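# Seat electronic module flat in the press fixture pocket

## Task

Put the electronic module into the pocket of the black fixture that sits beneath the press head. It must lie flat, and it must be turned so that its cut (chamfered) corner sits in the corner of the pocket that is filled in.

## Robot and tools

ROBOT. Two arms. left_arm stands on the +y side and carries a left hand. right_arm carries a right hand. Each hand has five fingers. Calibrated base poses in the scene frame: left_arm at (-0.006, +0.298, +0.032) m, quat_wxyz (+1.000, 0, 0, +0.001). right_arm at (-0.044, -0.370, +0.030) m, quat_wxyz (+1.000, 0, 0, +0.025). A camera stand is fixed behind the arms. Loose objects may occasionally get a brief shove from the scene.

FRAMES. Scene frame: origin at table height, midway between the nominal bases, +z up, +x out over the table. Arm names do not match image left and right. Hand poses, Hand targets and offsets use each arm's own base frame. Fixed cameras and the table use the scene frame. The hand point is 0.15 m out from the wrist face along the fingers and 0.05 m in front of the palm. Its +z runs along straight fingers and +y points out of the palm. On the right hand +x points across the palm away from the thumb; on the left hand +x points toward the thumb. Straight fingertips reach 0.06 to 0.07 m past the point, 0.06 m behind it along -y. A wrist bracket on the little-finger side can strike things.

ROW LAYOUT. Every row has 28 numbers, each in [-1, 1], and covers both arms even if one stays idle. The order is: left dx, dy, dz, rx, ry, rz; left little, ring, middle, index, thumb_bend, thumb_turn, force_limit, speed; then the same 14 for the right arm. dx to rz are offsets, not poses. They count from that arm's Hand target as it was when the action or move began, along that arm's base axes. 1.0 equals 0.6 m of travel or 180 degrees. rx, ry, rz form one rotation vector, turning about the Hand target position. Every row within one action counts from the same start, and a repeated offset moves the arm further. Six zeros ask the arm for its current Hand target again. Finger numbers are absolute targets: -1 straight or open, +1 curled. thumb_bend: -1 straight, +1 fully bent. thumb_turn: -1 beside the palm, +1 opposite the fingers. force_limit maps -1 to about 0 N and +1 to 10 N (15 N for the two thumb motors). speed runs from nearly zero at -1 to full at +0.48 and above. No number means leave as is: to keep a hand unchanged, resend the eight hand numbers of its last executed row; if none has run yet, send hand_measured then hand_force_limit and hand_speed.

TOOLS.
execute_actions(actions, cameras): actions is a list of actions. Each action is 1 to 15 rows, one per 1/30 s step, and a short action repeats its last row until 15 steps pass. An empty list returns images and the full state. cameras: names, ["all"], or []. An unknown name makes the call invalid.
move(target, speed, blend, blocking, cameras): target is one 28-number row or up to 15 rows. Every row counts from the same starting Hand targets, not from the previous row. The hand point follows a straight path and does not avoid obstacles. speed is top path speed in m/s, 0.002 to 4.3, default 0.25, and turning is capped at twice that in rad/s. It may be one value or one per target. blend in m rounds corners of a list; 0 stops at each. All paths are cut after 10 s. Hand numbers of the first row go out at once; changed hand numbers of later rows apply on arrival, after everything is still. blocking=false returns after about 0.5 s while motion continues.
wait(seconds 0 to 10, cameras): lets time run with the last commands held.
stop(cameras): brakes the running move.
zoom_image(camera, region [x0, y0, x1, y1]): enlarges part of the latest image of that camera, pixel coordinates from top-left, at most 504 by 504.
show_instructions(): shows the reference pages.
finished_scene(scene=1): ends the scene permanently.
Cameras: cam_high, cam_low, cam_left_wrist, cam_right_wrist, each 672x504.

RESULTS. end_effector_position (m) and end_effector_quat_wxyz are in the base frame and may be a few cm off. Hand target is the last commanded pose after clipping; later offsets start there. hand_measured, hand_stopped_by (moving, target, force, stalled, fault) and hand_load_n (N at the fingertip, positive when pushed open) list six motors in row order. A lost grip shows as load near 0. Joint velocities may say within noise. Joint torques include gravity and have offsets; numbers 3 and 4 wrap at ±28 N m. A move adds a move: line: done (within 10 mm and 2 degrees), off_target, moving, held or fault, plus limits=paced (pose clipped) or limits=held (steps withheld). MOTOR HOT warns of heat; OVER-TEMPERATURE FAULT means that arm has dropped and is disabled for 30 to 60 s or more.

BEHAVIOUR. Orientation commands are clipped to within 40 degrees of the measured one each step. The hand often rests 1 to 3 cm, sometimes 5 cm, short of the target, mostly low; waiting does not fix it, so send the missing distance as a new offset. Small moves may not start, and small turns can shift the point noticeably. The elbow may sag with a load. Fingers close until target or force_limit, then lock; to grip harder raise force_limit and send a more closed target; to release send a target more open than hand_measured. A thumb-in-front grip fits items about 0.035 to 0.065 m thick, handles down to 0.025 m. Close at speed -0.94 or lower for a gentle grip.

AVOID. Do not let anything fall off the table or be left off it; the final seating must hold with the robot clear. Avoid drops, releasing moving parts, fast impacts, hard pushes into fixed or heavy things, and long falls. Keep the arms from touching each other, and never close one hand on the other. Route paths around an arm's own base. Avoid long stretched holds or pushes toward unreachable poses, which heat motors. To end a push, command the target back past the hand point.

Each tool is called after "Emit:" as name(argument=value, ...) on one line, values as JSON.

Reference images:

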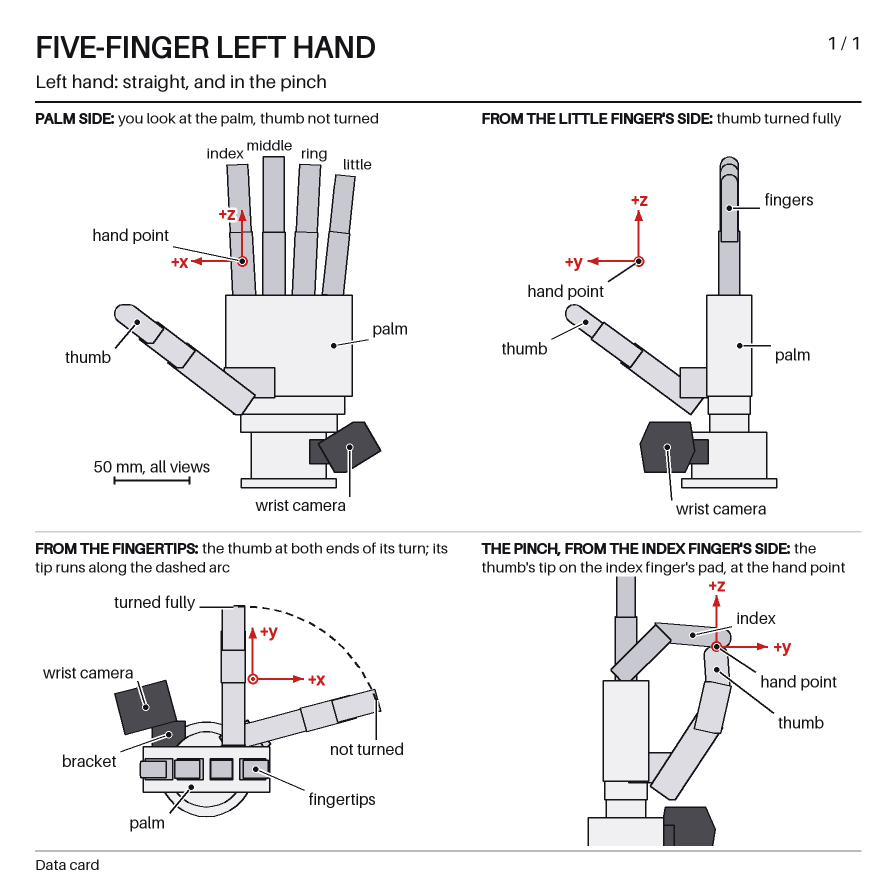

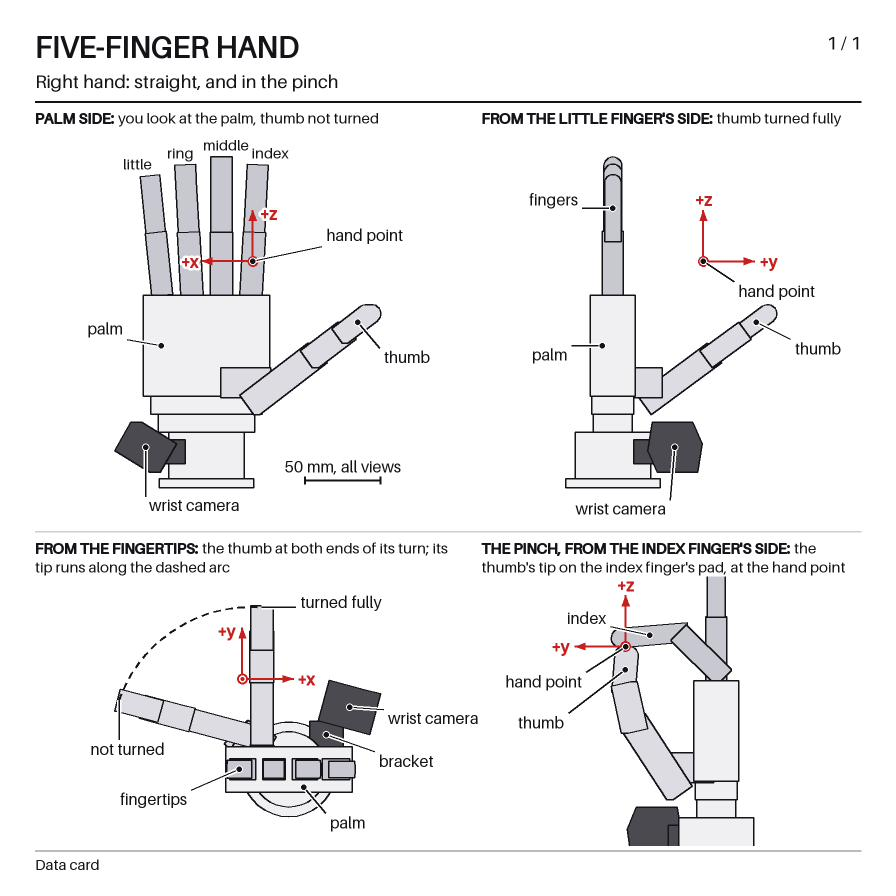

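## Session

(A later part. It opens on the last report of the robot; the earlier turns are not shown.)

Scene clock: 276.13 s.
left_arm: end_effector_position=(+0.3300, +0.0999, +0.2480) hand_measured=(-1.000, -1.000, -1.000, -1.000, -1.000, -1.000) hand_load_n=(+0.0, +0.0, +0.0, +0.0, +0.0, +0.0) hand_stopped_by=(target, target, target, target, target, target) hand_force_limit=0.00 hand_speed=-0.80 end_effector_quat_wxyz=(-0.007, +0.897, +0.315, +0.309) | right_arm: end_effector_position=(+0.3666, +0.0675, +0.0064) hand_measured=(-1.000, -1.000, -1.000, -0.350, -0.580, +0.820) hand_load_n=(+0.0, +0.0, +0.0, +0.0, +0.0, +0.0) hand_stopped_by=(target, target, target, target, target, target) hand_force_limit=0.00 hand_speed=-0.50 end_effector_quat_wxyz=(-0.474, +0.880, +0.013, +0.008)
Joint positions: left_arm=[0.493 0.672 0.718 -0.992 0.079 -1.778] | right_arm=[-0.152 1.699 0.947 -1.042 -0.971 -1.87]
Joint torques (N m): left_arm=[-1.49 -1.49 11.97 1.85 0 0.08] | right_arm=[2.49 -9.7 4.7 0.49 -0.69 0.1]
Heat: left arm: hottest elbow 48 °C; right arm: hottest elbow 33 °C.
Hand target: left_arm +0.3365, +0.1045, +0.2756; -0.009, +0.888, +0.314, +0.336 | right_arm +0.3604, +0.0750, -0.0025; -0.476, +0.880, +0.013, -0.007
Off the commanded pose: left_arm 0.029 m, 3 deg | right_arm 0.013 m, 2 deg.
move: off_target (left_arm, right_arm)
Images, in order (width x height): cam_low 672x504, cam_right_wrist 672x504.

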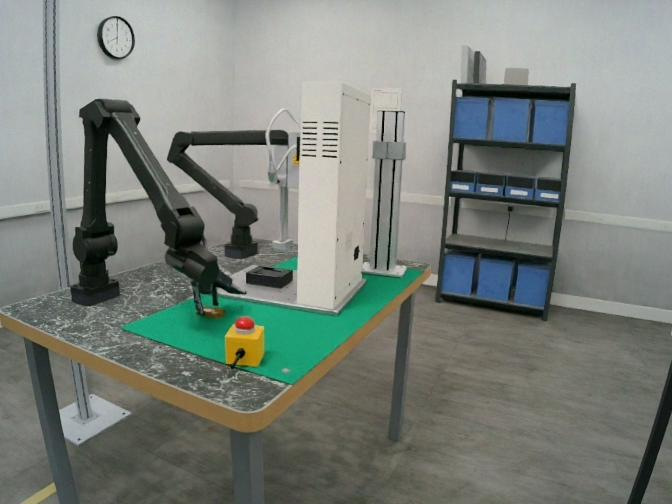

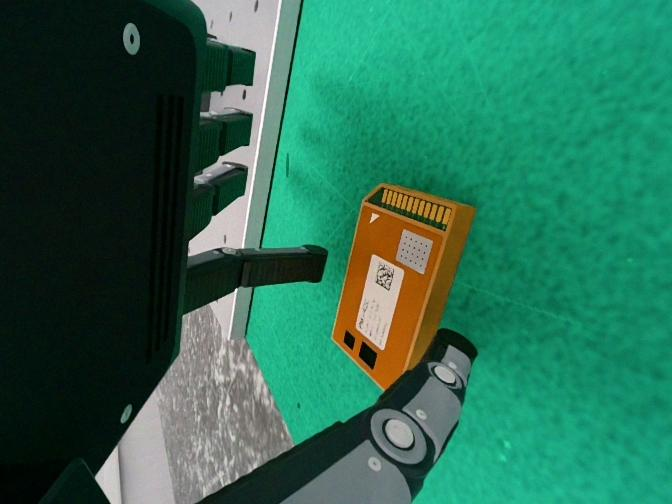

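Emit:
move(target=[[0,0,0,0,0,0,-1,-1,-1,-1,-1,-1,0,-0.8, 0.0,0.003,-0.0205,0,0,0.0,-1,-1,-1,-0.35,-0.58,0.82,0.0,-0.5]], speed=0.05, cameras=["cam_right_wrist","cam_low"])

Emit:
zoom_image(camera="cam_right_wrist", region=[280, 180, 480, 400])

Emit:
zoom_image(camera="cam_low", region=[160, 260, 250, 340])

Scene clock: 279.00 s.
left_arm: end_effector_position=(+0.3300, +0.0999, +0.2480) hand_measured=(-1.000, -1.000, -1.000, -1.000, -1.000, -1.000) hand_load_n=(+0.0, +0.0, +0.0, +0.0, +0.0, +0.0) hand_stopped_by=(target, target, target, target, target, target) hand_force_limit=0.00 hand_speed=-0.80 end_effector_quat_wxyz=(-0.007, +0.897, +0.315, +0.309) | right_arm: end_effector_position=(+0.3673, +0.0680, -0.0021) hand_measured=(-1.000, -1.000, -1.000, -0.350, -0.580, +0.820) hand_load_n=(+0.0, +0.0, +0.0, +0.0, +0.0, -0.5) hand_stopped_by=(target, target, target, target, target, target) hand_force_limit=0.00 hand_speed=-0.50 end_effector_quat_wxyz=(-0.473, +0.881, +0.012, +0.009)
Joint positions: left_arm=[0.493 0.672 0.718 -0.992 0.079 -1.778] | right_arm=[-0.15 1.714 0.939 -1.011 -0.971 -1.862]
Joint torques (N m): left_arm=[-1.55 -1.49 11.99 1.84 0 0.08] | right_arm=[2.78 -9.17 4.37 0.5 -0.73 0.12]
Heat: left arm: hottest elbow 48 °C; right arm: hottest elbow 32 °C.
Hand target: left_arm +0.3365, +0.1045, +0.2756; -0.009, +0.888, +0.314, +0.336 | right_arm +0.3604, +0.0768, -0.0148; -0.476, +0.880, +0.013, -0.007
Off the commanded pose: left_arm 0.029 m, 3 deg | right_arm 0.017 m, 2 deg.
move: off_target (left_arm, right_arm)
Images, in order (width x height): cam_low 672x504, cam_right_wrist 672x504.

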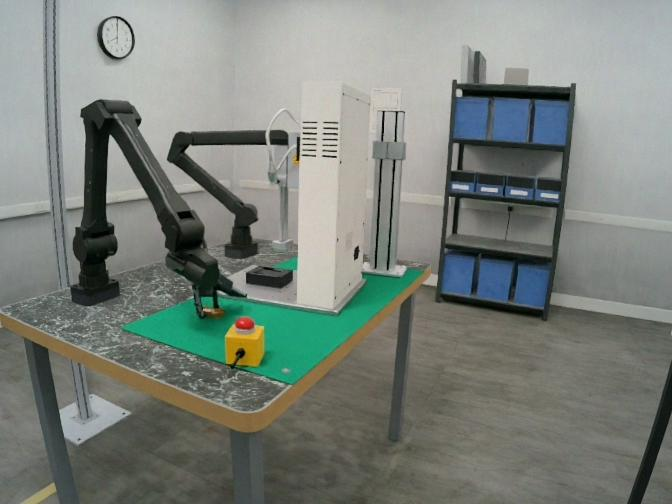

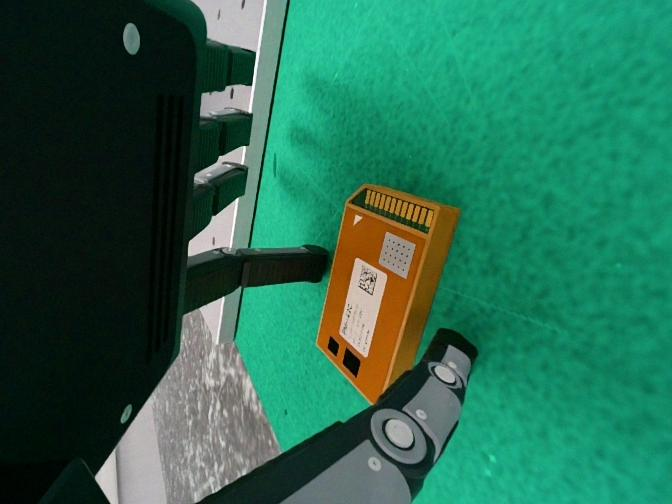

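Scaled by 2.291 from the camera's 672x504 image, which has a finer 960x720 frame.

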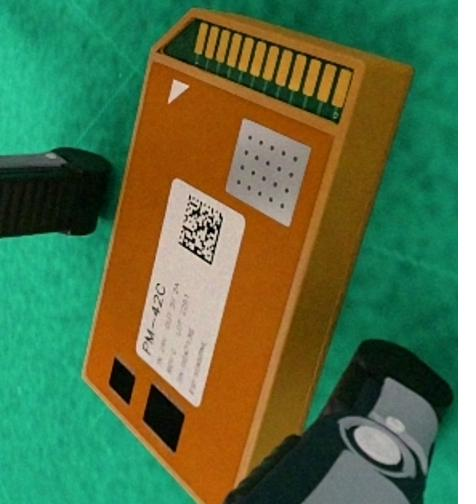

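Scaled by 5.600 from the camera's 672x504 image, which has a finer 960x720 frame.

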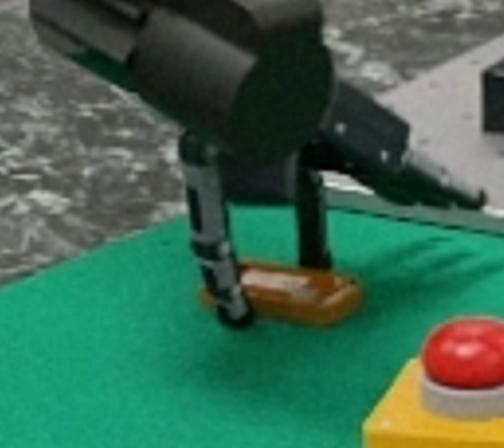

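Emit:
move(target=[[0,0,0,0,0,0,-1,-1,-1,-1,-1,-1,0,-0.8, 0.006,0.0,0.0075,0,0,0.025,-1,-1,-1,-0.35,-0.58,0.82,0.0,-0.5]], speed=0.05, cameras=["cam_right_wrist"])

Emit:
zoom_image(camera="cam_right_wrist", region=[280, 180, 480, 400])

Scene clock: 280.97 s.
left_arm: end_effector_position=(+0.3300, +0.0999, +0.2480) hand_measured=(-1.000, -1.000, -1.000, -1.000, -1.000, -1.000) hand_load_n=(+0.0, +0.5, +0.0, +0.0, +0.0, +0.0) hand_stopped_by=(target, target, target, target, target, target) hand_force_limit=0.00 hand_speed=-0.80 end_effector_quat_wxyz=(-0.007, +0.897, +0.315, +0.309) | right_arm: end_effector_position=(+0.3650, +0.0677, -0.0021) hand_measured=(-1.000, -1.000, -1.000, -0.350, -0.580, +0.820) hand_load_n=(+0.0, +0.0, +0.0, +0.0, +0.5, -1.5) hand_stopped_by=(target, target, target, target, target, target) hand_force_limit=0.00 hand_speed=-0.50 end_effector_quat_wxyz=(-0.473, +0.880, +0.043, -0.002)
Joint positions: left_arm=[0.493 0.672 0.718 -0.992 0.079 -1.778] | right_arm=[-0.144 1.734 0.965 -1.088 -0.957 -1.962]
Joint torques (N m): left_arm=[-1.55 -1.49 11.99 1.83 0 0.08] | right_arm=[3.14 -8.35 6.57 -0.92 -0.45 -0.09]
Heat: left arm: hottest elbow 48 °C; right arm: hottest elbow 32 °C.
Hand target: left_arm +0.3365, +0.1045, +0.2756; -0.009, +0.888, +0.314, +0.336 | right_arm +0.3640, +0.0768, -0.0103; -0.475, +0.878, +0.047, -0.025
Off the commanded pose: left_arm 0.029 m, 3 deg | right_arm 0.012 m, 3 deg.
move: off_target (left_arm, right_arm)
Images, in order (width x height): cam_right_wrist 672x504.

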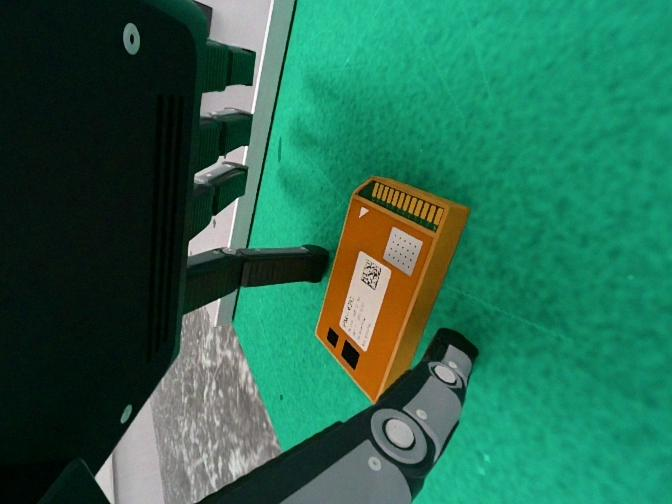

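Scaled by 2.291 from the camera's 672x504 image, which has a finer 960x720 frame.

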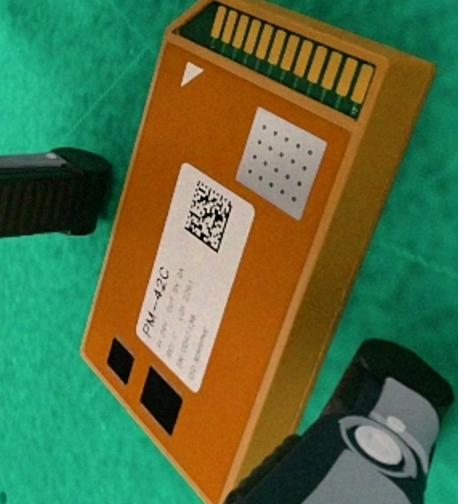

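Emit:
execute_actions(actions=[[[0,0,0,0,0,0,-1,-1,-1,-1,-1,-1,0,-0.8, 0,0,0,0,0,0,-1,-1,-1,-0.35,-0.47,0.82,0.0,-0.5]],[[0,0,0,0,0,0,-1,-1,-1,-1,-1,-1,0,-0.8, 0,0,0,0,0,0,-1,-1,-1,0.1,-0.47,0.82,0.0,-0.88]],[[0,0,0,0,0,0,-1,-1,-1,-1,-1,-1,0,-0.8, 0,0,0,0,0,0,-1,-1,-1,0.1,-0.47,0.82,0.0,-0.88]]], cameras=["cam_right_wrist"])

Emit:
zoom_image(camera="cam_right_wrist", region=[280, 180, 480, 400])

Scene clock: 283.03 s.
left_arm: end_effector_position=(+0.3300, +0.0999, +0.2480) hand_measured=(-1.000, -1.000, -1.000, -1.000, -1.000, -1.000) hand_load_n=(+0.0, +0.0, +0.0, +0.0, +0.0, +0.0) hand_stopped_by=(target, target, target, target, target, target) hand_force_limit=0.00 hand_speed=-0.80 end_effector_quat_wxyz=(-0.007, +0.897, +0.315, +0.309) | right_arm: end_effector_position=(+0.3619, +0.0797, -0.0028) hand_measured=(-1.000, -1.000, -1.000, -0.164, -0.470, +0.820) hand_load_n=(+0.0, +0.0, +0.0, +6.0, +2.5, -1.0) hand_stopped_by=(target, target, target, force, target, target) hand_force_limit=0.00 hand_speed=-0.88 end_effector_quat_wxyz=(-0.481, +0.875, +0.047, -0.012)
Joint positions: left_arm=[0.493 0.672 0.718 -0.992 0.079 -1.778] | right_arm=[-0.12 1.744 0.965 -1.091 -0.974 -1.956]
Joint torques (N m): left_arm=[-1.55 -1.49 11.99 1.85 0 0.08] | right_arm=[2.08 -9 6.58 -0.83 -0.12 -0.07]
Heat: left arm: hottest elbow 48 °C; right arm: hottest elbow 32 °C.
Hand target: left_arm +0.3365, +0.1045, +0.2756; -0.009, +0.888, +0.314, +0.336 | right_arm +0.3640, +0.0768, -0.0103; -0.475, +0.878, +0.047, -0.025
Off the commanded pose: left_arm 0.029 m, 3 deg | right_arm 0.008 m, 2 deg.
Step readings (end_effector_position of left_arm | right_arm):
0: (+0.3300, +0.0999, +0.2480) | (+0.3651, +0.0677, -0.0021)
1: (+0.3300, +0.0999, +0.2480) | (+0.3651, +0.0677, -0.0021)
2: (+0.3300, +0.0999, +0.2480) | (+0.3651, +0.0677, -0.0021)
4: (+0.3300, +0.0999, +0.2480) | (+0.3649, +0.0670, -0.0027)
8: (+0.3300, +0.0999, +0.2480) | (+0.3634, +0.0672, -0.0039)
15: (+0.3300, +0.0999, +0.2480) | (+0.3634, +0.0672, -0.0039)
16: (+0.3300, +0.0999, +0.2480) | (+0.3634, +0.0672, -0.0039)
17: (+0.3300, +0.0999, +0.2480) | (+0.3634, +0.0672, -0.0039)
19: (+0.3300, +0.0999, +0.2480) | (+0.3633, +0.0686, -0.0032)
23: (+0.3300, +0.0999, +0.2480) | (+0.3630, +0.0718, -0.0030)
30: (+0.3300, +0.0999, +0.2480) | (+0.3623, +0.0778, -0.0030)
31: (+0.3300, +0.0999, +0.2480) | (+0.3623, +0.0785, -0.0029)
32: (+0.3300, +0.0999, +0.2480) | (+0.3621, +0.0791, -0.0028)
34: (+0.3300, +0.0999, +0.2480) | (+0.3619, +0.0797, -0.0028)
38: (+0.3300, +0.0999, +0.2480) | (+0.3619, +0.0797, -0.0028)
45: (+0.3300, +0.0999, +0.2480) | (+0.3619, +0.0797, -0.0028)
Images, in order (width x height): cam_right_wrist 672x504.

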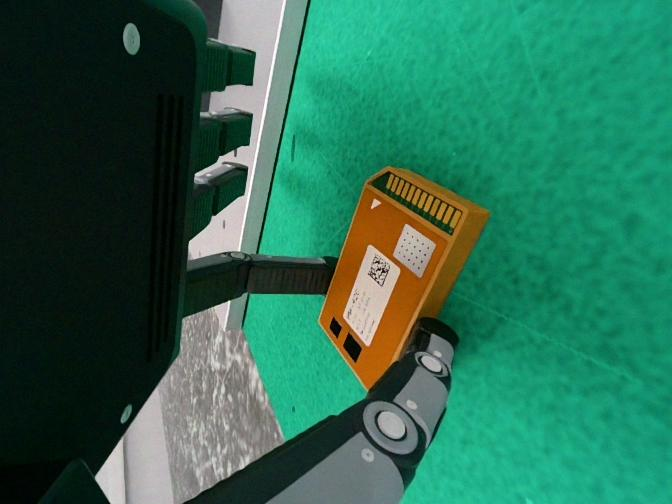

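Scaled by 2.291 from the camera's 672x504 image, which has a finer 960x720 frame.

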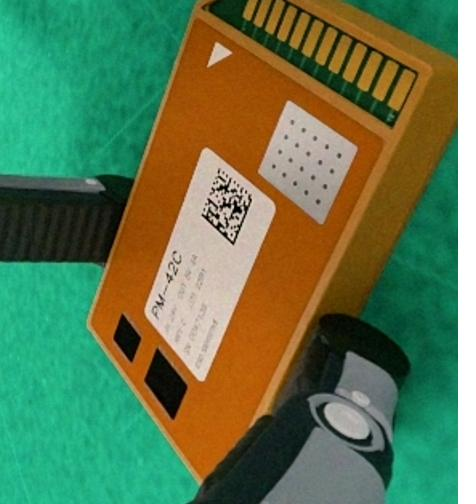

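Emit:
move(target=[[0,0,0,0,0,0,-1,-1,-1,-1,-1,-1,0,-0.8, 0.01,0.01,0.08,0.02,0,0,-1,-1,-1,0.1,-0.47,0.82,0.0,-0.88]], speed=0.06, cameras=["cam_right_wrist","cam_low"])

Emit:
zoom_image(camera="cam_low", region=[160, 240, 260, 340])

Scene clock: 285.00 s.
left_arm: end_effector_position=(+0.3300, +0.0999, +0.2480) hand_measured=(-1.000, -1.000, -1.000, -1.000, -1.000, -1.000) hand_load_n=(+0.0, +0.0, +0.0, +0.0, +0.0, +0.0) hand_stopped_by=(target, target, target, target, target, target) hand_force_limit=0.00 hand_speed=-0.80 end_effector_quat_wxyz=(-0.007, +0.897, +0.315, +0.309) | right_arm: end_effector_position=(+0.3473, +0.0854, +0.0187) hand_measured=(-1.000, -1.000, -1.000, -0.164, -0.472, +0.820) hand_load_n=(+0.0, +0.0, -0.5, +4.5, +3.5, -1.5) hand_stopped_by=(target, target, target, force, target, target) hand_force_limit=0.00 hand_speed=-0.88 end_effector_quat_wxyz=(-0.501, +0.863, +0.036, -0.049)
Joint positions: left_arm=[0.493 0.672 0.718 -0.992 0.079 -1.778] | right_arm=[-0.12 1.744 0.997 -1.251 -0.998 -2.01]
Joint torques (N m): left_arm=[-1.49 -1.49 11.99 1.85 0 0.08] | right_arm=[1.49 -13.1 8.46 -1.14 -1.16 -0.11]
Heat: left arm: hottest elbow 48 °C; right arm: hottest elbow 32 °C.
Hand target: left_arm +0.3365, +0.1045, +0.2756; -0.009, +0.888, +0.314, +0.336 | right_arm +0.3700, +0.0828, +0.0377; -0.502, +0.863, +0.048, -0.024
Off the commanded pose: left_arm 0.029 m, 3 deg | right_arm 0.030 m, 3 deg.
move: off_target (left_arm, right_arm)
Images, in order (width x height): cam_low 672x504, cam_right_wrist 672x504.

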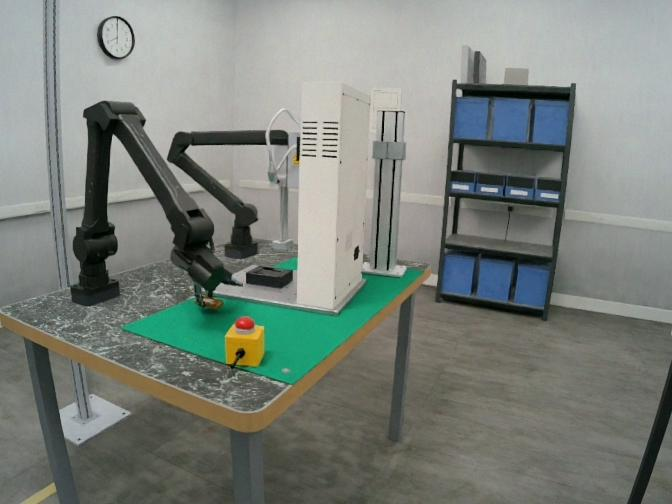

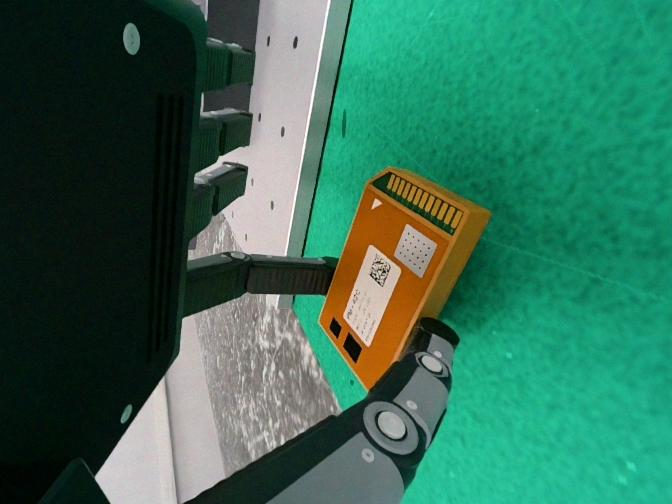

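Scaled by 5.040 from the camera's 672x504 image, which has a finer 960x720 frame.

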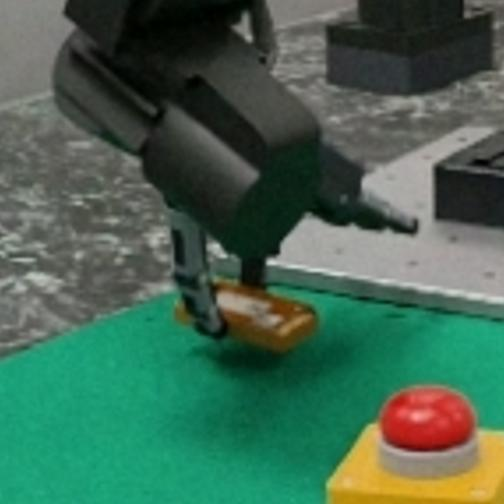

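Emit:
move(target=[[0,0,0,0,0,0,-1,-1,-1,-1,-1,-1,0,-0.8, -0.02,0.01,0.10,0,0,0,-1,-1,-1,0.1,-0.47,0.82,0.0,-0.88],[0,0,0,0,0,0,-1,-1,-1,-1,-1,-1,0,-0.8, -0.075,0.27,0.11,-0.0188,0.001,-0.0287,-1,-1,-1,0.1,-0.47,0.82,0.0,-0.88]], speed=[0.1,0.12], blend=[0.02,0], cameras=["cam_high","cam_right_wrist","cam_low"])

Scene clock: 288.97 s.
left_arm: end_effector_position=(+0.3300, +0.0999, +0.2480) hand_measured=(-1.000, -1.000, -1.000, -1.000, -1.000, -1.000) hand_load_n=(+0.0, +0.0, +0.0, +0.0, -0.5, +0.0) hand_stopped_by=(target, target, target, target, target, target) hand_force_limit=0.00 hand_speed=-0.80 end_effector_quat_wxyz=(-0.007, +0.897, +0.315, +0.309) | right_arm: end_effector_position=(+0.3256, +0.2422, +0.0967) hand_measured=(-1.000, -1.000, -1.000, -0.164, -0.472, +0.820) hand_load_n=(+0.0, +0.0, +0.0, +4.5, +3.5, -1.0) hand_stopped_by=(target, target, target, force, target, target) hand_force_limit=0.00 hand_speed=-0.88 end_effector_quat_wxyz=(-0.473, +0.881, +0.004, -0.015)
Joint positions: left_arm=[0.493 0.672 0.718 -0.992 0.079 -1.778] | right_arm=[0.307 1.397 0.867 -0.658 -0.932 -1.078]
Joint torques (N m): left_arm=[-1.55 -1.49 11.99 1.84 0 0.08] | right_arm=[2.32 -10.75 6.45 1.7 -0.58 0.12]
Heat: left arm: hottest elbow 48 °C; right arm: hottest elbow 32 °C.
Hand target: left_arm +0.3365, +0.1045, +0.2756; -0.009, +0.888, +0.314, +0.336 | right_arm +0.3250, +0.2448, +0.1037; -0.477, +0.879, +0.007, -0.004
Off the commanded pose: left_arm 0.029 m, 3 deg | right_arm 0.007 m, 1 deg.
move: off_target (left_arm)
Images, in order (width x height): cam_high 672x504, cam_low 672x504, cam_right_wrist 672x504.

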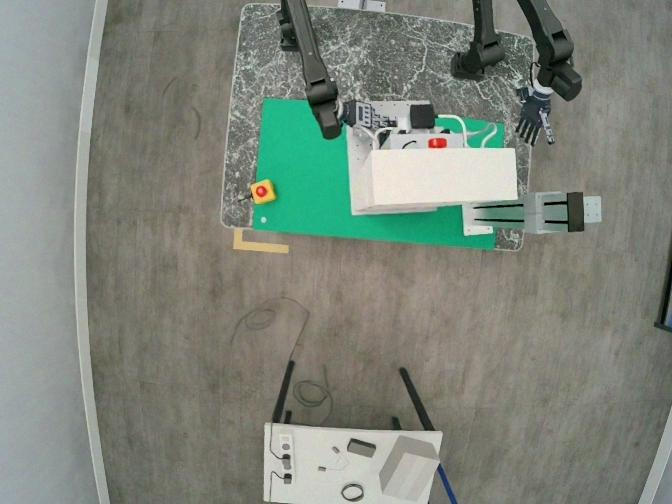

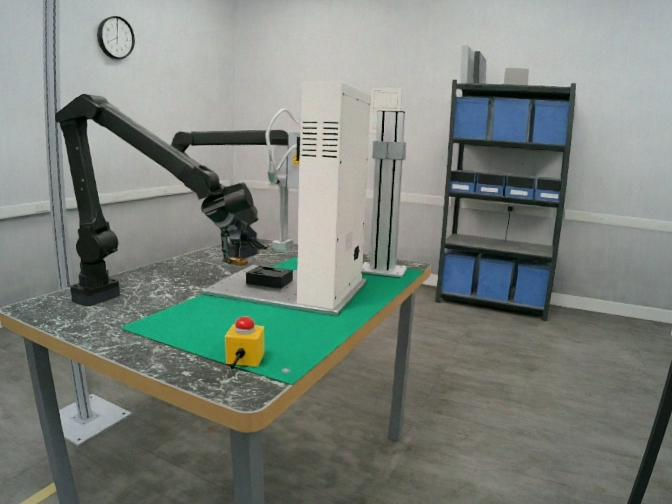

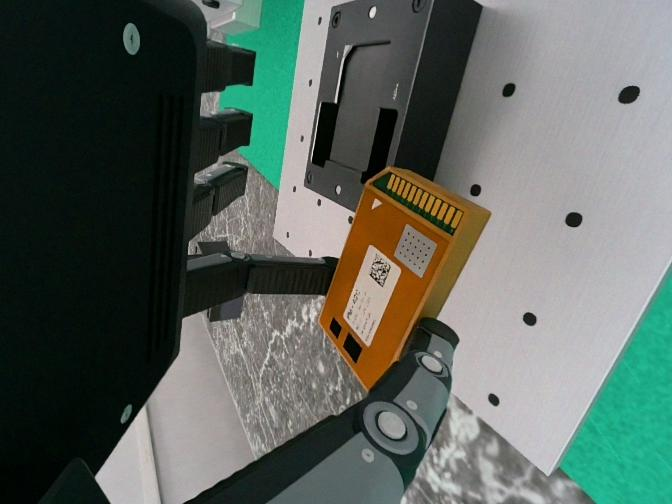

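Emit:
move(target=[[0,0,0,0,0,0,-1,-1,-1,-1,-1,-1,0,-0.8, 0.0,0.018,-0.125,0,0,0,-1,-1,-1,0.1,-0.47,0.82,0.0,-0.88]], speed=0.1, cameras=["cam_right_wrist","cam_low"])

Emit:
zoom_image(camera="cam_low", region=[190, 220, 310, 320])

Scene clock: 292.40 s.
left_arm: end_effector_position=(+0.3300, +0.0999, +0.2480) hand_measured=(-1.000, -1.000, -1.000, -1.000, -1.000, -1.000) hand_load_n=(+0.0, -0.5, +0.0, +0.0, +0.0, +0.0) hand_stopped_by=(target, target, target, target, target, target) hand_force_limit=0.00 hand_speed=-0.80 end_effector_quat_wxyz=(-0.007, +0.897, +0.315, +0.309) | right_arm: end_effector_position=(+0.3298, +0.2488, +0.0347) hand_measured=(-1.000, -1.000, -1.000, -0.164, -0.472, +0.820) hand_load_n=(+0.0, +0.0, +0.0, +4.5, +3.5, -1.0) hand_stopped_by=(target, target, target, force, target, target) hand_force_limit=0.00 hand_speed=-0.88 end_effector_quat_wxyz=(-0.477, +0.879, +0.006, +0.003)
Joint positions: left_arm=[0.493 0.672 0.718 -0.992 0.079 -1.778] | right_arm=[0.321 1.5 0.769 -0.39 -0.92 -1.037]
Joint torques (N m): left_arm=[-1.55 -1.49 11.99 1.84 0 0.08] | right_arm=[2.49 -8.23 5.76 1.84 -0.55 0.11]
Heat: left arm: hottest elbow 48 °C; right arm: hottest elbow 32 °C.
Hand target: left_arm +0.3365, +0.1045, +0.2756; -0.009, +0.888, +0.314, +0.336 | right_arm +0.3250, +0.2556, +0.0287; -0.477, +0.879, +0.007, -0.004
Off the commanded pose: left_arm 0.029 m, 3 deg | right_arm 0.010 m, 1 deg.
move: off_target (left_arm)
Images, in order (width x height): cam_low 672x504, cam_right_wrist 672x504.

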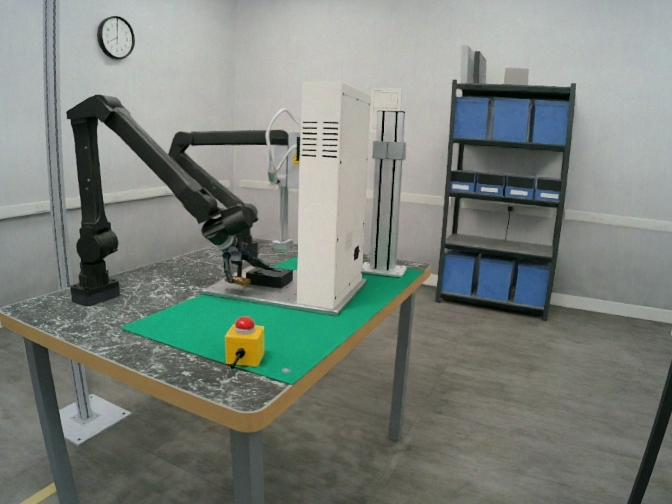

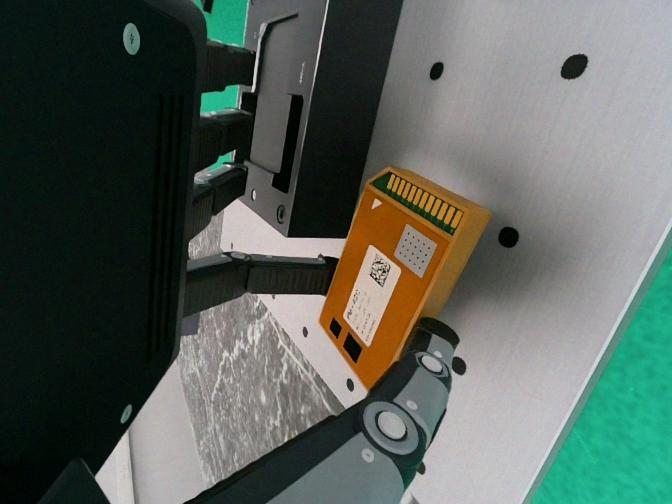

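Scaled by 4.200 from the camera's 672x504 image, which has a finer 960x720 frame.

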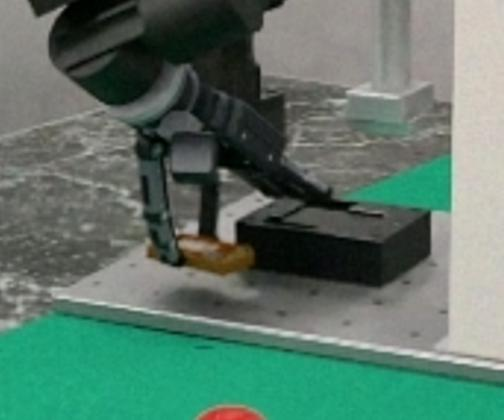

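Emit:
move(target=[[0,0,0,0,0,0,-1,-1,-1,-1,-1,-1,0,-0.8, 0.0,-0.008,-0.025,0,0,0,-1,-1,-1,0.1,-0.47,0.82,0.0,-0.88]], speed=0.06, cameras=["cam_right_wrist","cam_low"])

Emit:
zoom_image(camera="cam_low", region=[190, 220, 310, 320])

Scene clock: 294.23 s.
left_arm: end_effector_position=(+0.3300, +0.0999, +0.2480) hand_measured=(-1.000, -1.000, -1.000, -1.000, -1.000, -1.000) hand_load_n=(+0.0, +0.0, +0.0, +0.0, +0.0, +0.0) hand_stopped_by=(target, target, target, target, target, target) hand_force_limit=0.00 hand_speed=-0.80 end_effector_quat_wxyz=(-0.007, +0.897, +0.315, +0.309) | right_arm: end_effector_position=(+0.3269, +0.2483, +0.0220) hand_measured=(-1.000, -1.000, -1.000, -0.164, -0.472, +0.820) hand_load_n=(+0.0, +0.0, +0.0, +5.0, +3.5, -1.0) hand_stopped_by=(target, target, target, force, target, target) hand_force_limit=0.00 hand_speed=-0.88 end_effector_quat_wxyz=(-0.476, +0.879, +0.001, -0.002)
Joint positions: left_arm=[0.493 0.672 0.718 -0.992 0.079 -1.778] | right_arm=[0.321 1.526 0.753 -0.356 -0.922 -1.031]
Joint torques (N m): left_arm=[-1.49 -1.49 11.99 1.84 0 0.08] | right_arm=[1.79 -8.06 5.42 1.85 -0.75 -0.06]
Heat: left arm: hottest elbow 48 °C; right arm: hottest elbow 32 °C.
Hand target: left_arm +0.3365, +0.1045, +0.2756; -0.009, +0.888, +0.314, +0.336 | right_arm +0.3250, +0.2508, +0.0137; -0.477, +0.879, +0.007, -0.004
Off the commanded pose: left_arm 0.029 m, 3 deg | right_arm 0.009 m, 1 deg.
move: off_target (left_arm)
Images, in order (width x height): cam_low 672x504, cam_right_wrist 672x504.

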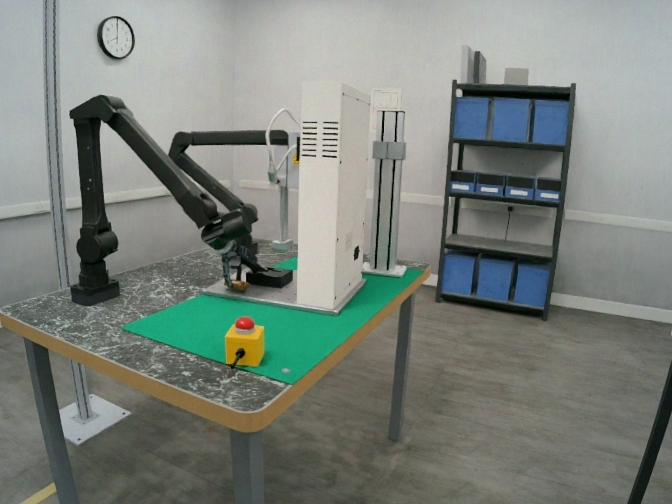

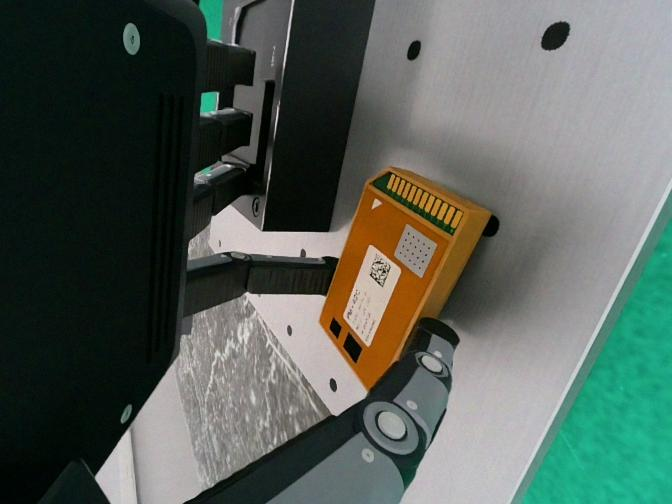

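Scaled by 4.200 from the camera's 672x504 image, which has a finer 960x720 frame.

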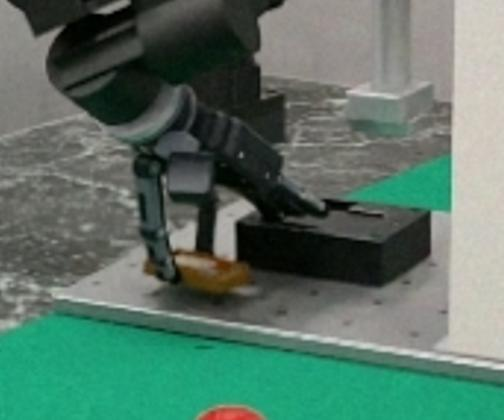

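Emit:
move(target=[[0,0,0,0,0,0,-1,-1,-1,-1,-1,-1,0,-0.8, 0.0,-0.043,0.003,0,0,0,-1,-1,-1,0.1,-0.47,0.82,0.0,-0.88]], speed=0.08, cameras=["cam_right_wrist","cam_low"])

Emit:
zoom_image(camera="cam_low", region=[190, 220, 310, 320])

Scene clock: 296.40 s.
left_arm: end_effector_position=(+0.3300, +0.0999, +0.2480) hand_measured=(-1.000, -1.000, -1.000, -1.000, -1.000, -1.000) hand_load_n=(+0.0, +0.0, +0.0, +0.0, +0.0, +0.0) hand_stopped_by=(target, target, target, target, target, target) hand_force_limit=0.00 hand_speed=-0.80 end_effector_quat_wxyz=(-0.007, +0.897, +0.315, +0.309) | right_arm: end_effector_position=(+0.3279, +0.2332, +0.0206) hand_measured=(-1.000, -1.000, -1.000, -0.164, -0.472, +0.820) hand_load_n=(+0.0, -0.5, +0.0, +5.0, +3.5, -1.5) hand_stopped_by=(target, target, target, force, target, target) hand_force_limit=0.00 hand_speed=-0.88 end_effector_quat_wxyz=(-0.479, +0.878, +0.014, +0.001)
Joint positions: left_arm=[0.493 0.672 0.718 -0.992 0.079 -1.778] | right_arm=[0.281 1.526 0.753 -0.411 -0.946 -1.123]
Joint torques (N m): left_arm=[-1.49 -1.49 11.97 1.84 0 0.08] | right_arm=[0.56 -9.05 5.3 0.14 -0.78 -0.15]
Heat: left arm: hottest elbow 48 °C; right arm: hottest elbow 31 °C.
Hand target: left_arm +0.3365, +0.1045, +0.2756; -0.009, +0.888, +0.314, +0.336 | right_arm +0.3250, +0.2250, +0.0155; -0.477, +0.879, +0.007, -0.004
Off the commanded pose: left_arm 0.029 m, 3 deg | right_arm 0.010 m, 1 deg.
move: off_target (left_arm)
Images, in order (width x height): cam_low 672x504, cam_right_wrist 672x504.

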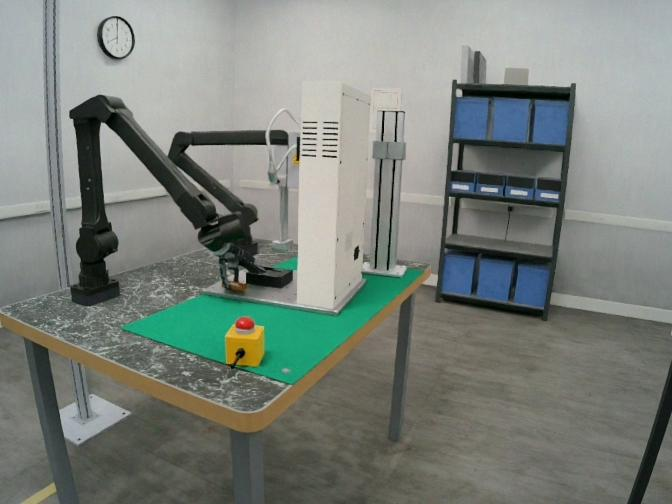

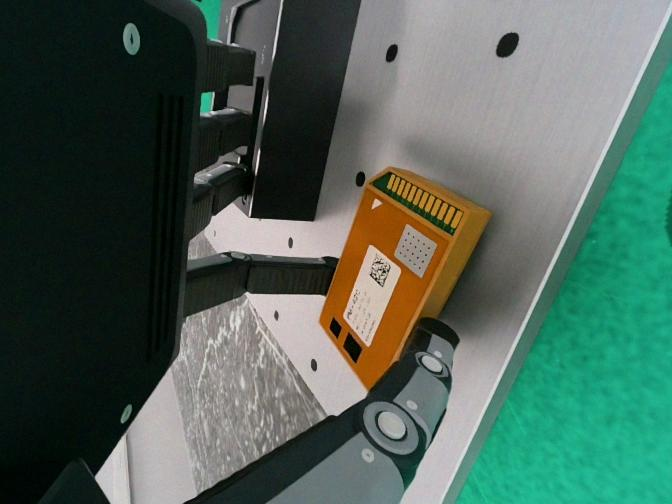

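Scaled by 4.200 from the camera's 672x504 image, which has a finer 960x720 frame.

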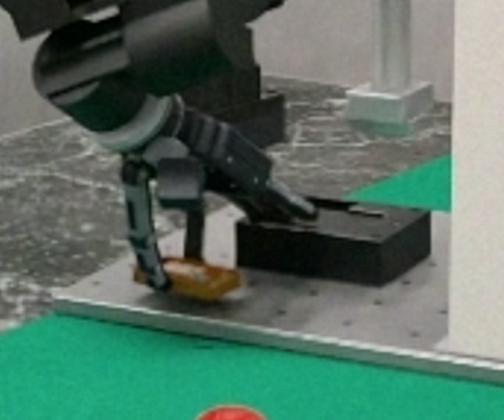

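Emit:
move(target=[[0,0,0,0,0,0,-1,-1,-1,-1,-1,-1,0,-0.8, 0.0,-0.037,0.001,0,0,-0.004,-1,-1,-1,0.1,-0.47,0.82,0.0,-0.88]], speed=0.08, cameras=["cam_right_wrist","cam_low"])

Emit:
zoom_image(camera="cam_low", region=[190, 220, 310, 320])

Scene clock: 298.90 s.
left_arm: end_effector_position=(+0.3300, +0.0999, +0.2480) hand_measured=(-1.000, -1.000, -1.000, -1.000, -1.000, -1.000) hand_load_n=(+0.0, +0.0, +0.0, +0.0, +0.0, +0.0) hand_stopped_by=(target, target, target, target, target, target) hand_force_limit=0.00 hand_speed=-0.80 end_effector_quat_wxyz=(-0.007, +0.897, +0.315, +0.309) | right_arm: end_effector_position=(+0.3269, +0.2057, +0.0162) hand_measured=(-1.000, -1.000, -1.000, -0.164, -0.472, +0.820) hand_load_n=(+0.0, +0.0, +0.0, +4.5, +3.5, -1.0) hand_stopped_by=(target, target, target, force, target, target) hand_force_limit=0.00 hand_speed=-0.88 end_effector_quat_wxyz=(-0.476, +0.879, +0.001, -0.001)
Joint positions: left_arm=[0.493 0.672 0.718 -0.992 0.079 -1.778] | right_arm=[0.21 1.526 0.746 -0.487 -0.962 -1.204]
Joint torques (N m): left_arm=[-1.49 -1.49 11.99 1.84 0 0.08] | right_arm=[0.79 -9.47 5.45 0.25 -0.8 -0.11]
Heat: left arm: hottest elbow 48 °C; right arm: hottest elbow 31 °C.
Hand target: left_arm +0.3365, +0.1045, +0.2756; -0.009, +0.888, +0.314, +0.336 | right_arm +0.3250, +0.2028, +0.0161; -0.477, +0.879, +0.002, -0.001
Off the commanded pose: left_arm 0.029 m, 3 deg | right_arm 0.004 m, 0 deg.
move: off_target (left_arm)
Images, in order (width x height): cam_low 672x504, cam_right_wrist 672x504.

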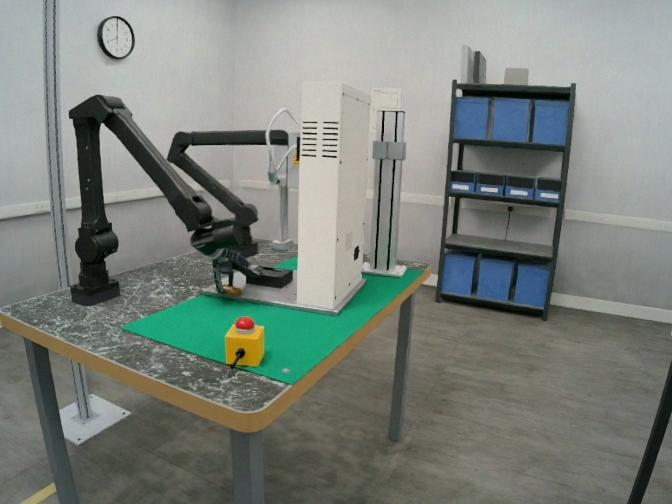

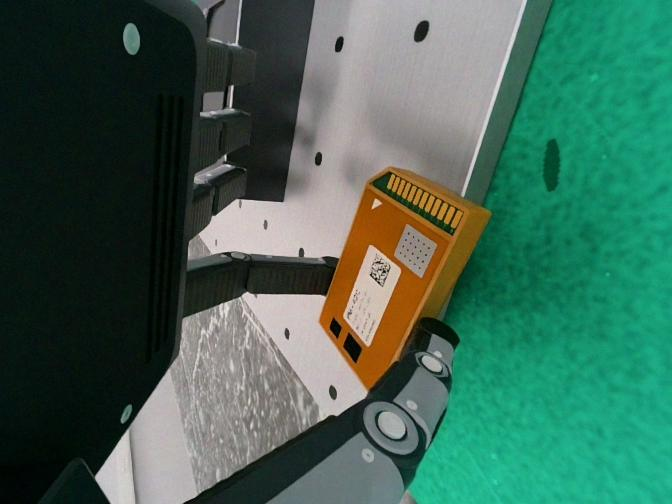

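Scaled by 4.200 from the camera's 672x504 image, which has a finer 960x720 frame.

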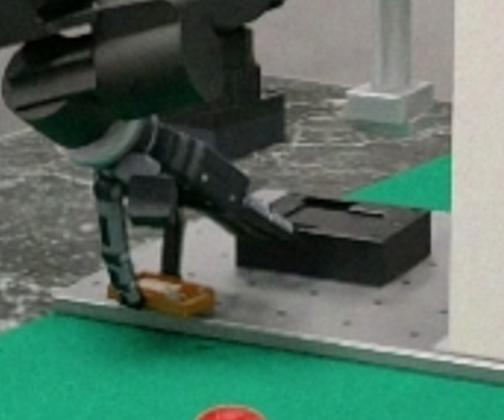

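Emit:
move(target=[[0,0,0,0,0,0,-1,-1,-1,-1,-1,-1,0,-0.8, 0.0,0.0287,0.001,0,0,0.0,-1,-1,-1,0.1,-0.47,0.82,0.0,-0.88]], speed=0.08, cameras=["cam_right_wrist"])

Scene clock: 300.40 s.
left_arm: end_effector_position=(+0.3300, +0.0999, +0.2480) hand_measured=(-1.000, -1.000, -1.000, -1.000, -1.000, -1.000) hand_load_n=(+0.0, +0.0, +0.0, +0.0, +0.0, +0.0) hand_stopped_by=(target, target, target, target, target, target) hand_force_limit=0.00 hand_speed=-0.80 end_effector_quat_wxyz=(-0.007, +0.897, +0.315, +0.309) | right_arm: end_effector_position=(+0.3279, +0.2138, +0.0167) hand_measured=(-1.000, -1.000, -1.000, -0.164, -0.472, +0.820) hand_load_n=(+0.0, +0.0, +0.0, +4.5, +3.5, -1.0) hand_stopped_by=(target, target, target, force, target, target) hand_force_limit=0.00 hand_speed=-0.88 end_effector_quat_wxyz=(-0.475, +0.880, -0.003, -0.001)
Joint positions: left_arm=[0.493 0.672 0.718 -0.992 0.079 -1.778] | right_arm=[0.232 1.526 0.746 -0.453 -0.951 -1.158]
Joint torques (N m): left_arm=[-1.55 -1.49 11.97 1.85 0 0.08] | right_arm=[2.37 -9.35 5.35 1.62 -0.6 0.08]
Heat: left arm: hottest elbow 48 °C; right arm: hottest elbow 31 °C.
Hand target: left_arm +0.3365, +0.1045, +0.2756; -0.009, +0.888, +0.314, +0.336 | right_arm +0.3250, +0.2200, +0.0167; -0.477, +0.879, +0.002, -0.001
Off the commanded pose: left_arm 0.029 m, 3 deg | right_arm 0.007 m, 1 deg.
move: off_target (left_arm)
Images, in order (width x height): cam_right_wrist 672x504.

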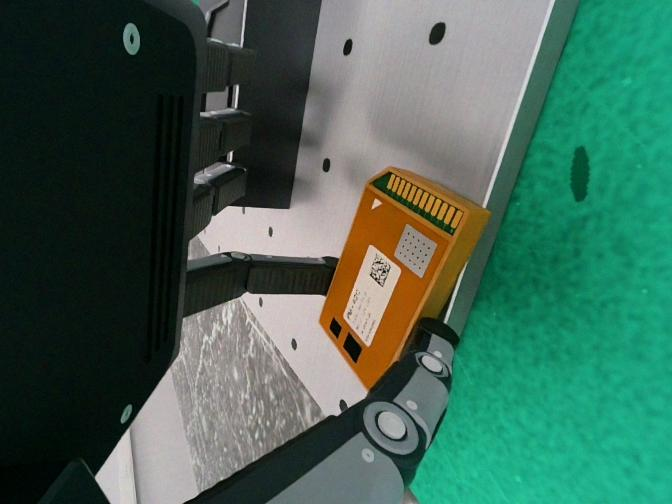

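Emit:
move(target=[[0,0,0,0,0,0,-1,-1,-1,-1,-1,-1,0,-0.8, 0.0,0.002,-0.018,0,0,0.0,-1,-1,-1,0.1,-0.47,0.82,0.0,-0.88]], speed=0.04, cameras=["cam_right_wrist","cam_low"])

Emit:
zoom_image(camera="cam_low", region=[190, 220, 310, 320])

Scene clock: 302.07 s.
left_arm: end_effector_position=(+0.3300, +0.0999, +0.2480) hand_measured=(-1.000, -1.000, -1.000, -1.000, -1.000, -1.000) hand_load_n=(+0.0, +0.0, +0.0, +0.0, +0.0, +0.0) hand_stopped_by=(target, target, target, target, target, target) hand_force_limit=0.00 hand_speed=-0.80 end_effector_quat_wxyz=(-0.007, +0.897, +0.315, +0.309) | right_arm: end_effector_position=(+0.3309, +0.2150, +0.0134) hand_measured=(-1.000, -1.000, -1.000, -0.164, -0.472, +0.820) hand_load_n=(+0.0, +0.0, +0.0, +4.5, +3.5, -1.0) hand_stopped_by=(target, target, target, force, target, target) hand_force_limit=0.00 hand_speed=-0.88 end_effector_quat_wxyz=(-0.477, +0.879, +0.002, +0.008)
Joint positions: left_arm=[0.493 0.672 0.718 -0.992 0.079 -1.778] | right_arm=[0.233 1.53 0.737 -0.415 -0.949 -1.154]
Joint torques (N m): left_arm=[-1.55 -1.49 11.99 1.84 0 0.08] | right_arm=[2.67 -7.94 5.2 1.69 -0.6 0.12]
Heat: left arm: hottest elbow 48 °C; right arm: hottest elbow 31 °C.
Hand target: left_arm +0.3365, +0.1045, +0.2756; -0.009, +0.888, +0.314, +0.336 | right_arm +0.3250, +0.2212, +0.0059; -0.477, +0.879, +0.002, -0.001
Off the commanded pose: left_arm 0.029 m, 3 deg | right_arm 0.011 m, 1 deg.
move: off_target (left_arm, right_arm)
Images, in order (width x height): cam_low 672x504, cam_right_wrist 672x504.

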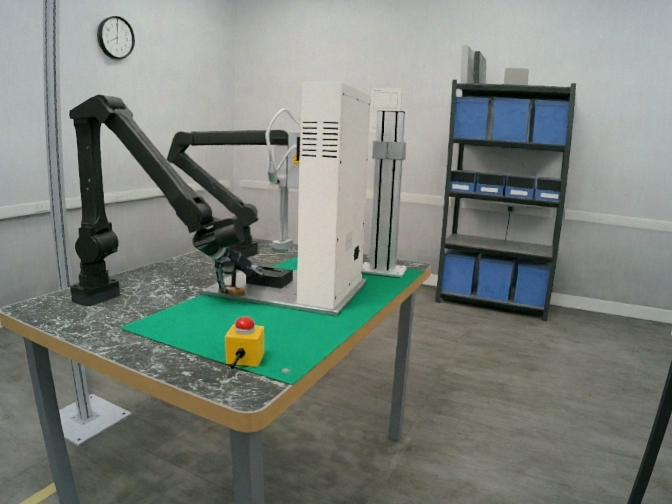

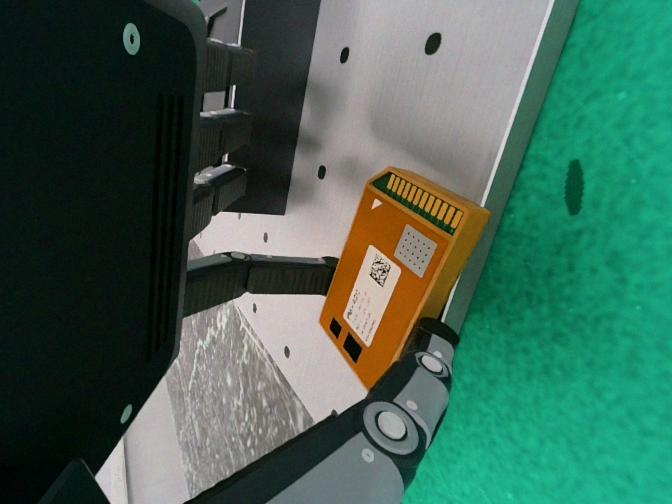

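Scaled by 4.200 from the camera's 672x504 image, which has a finer 960x720 frame.

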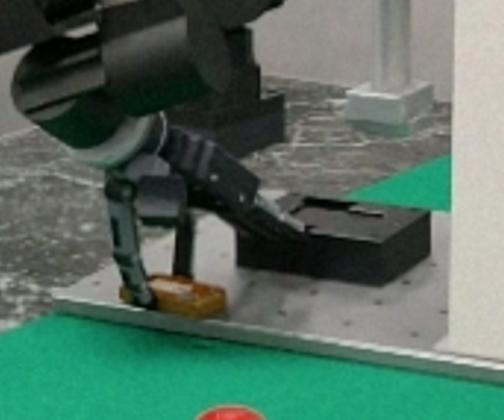

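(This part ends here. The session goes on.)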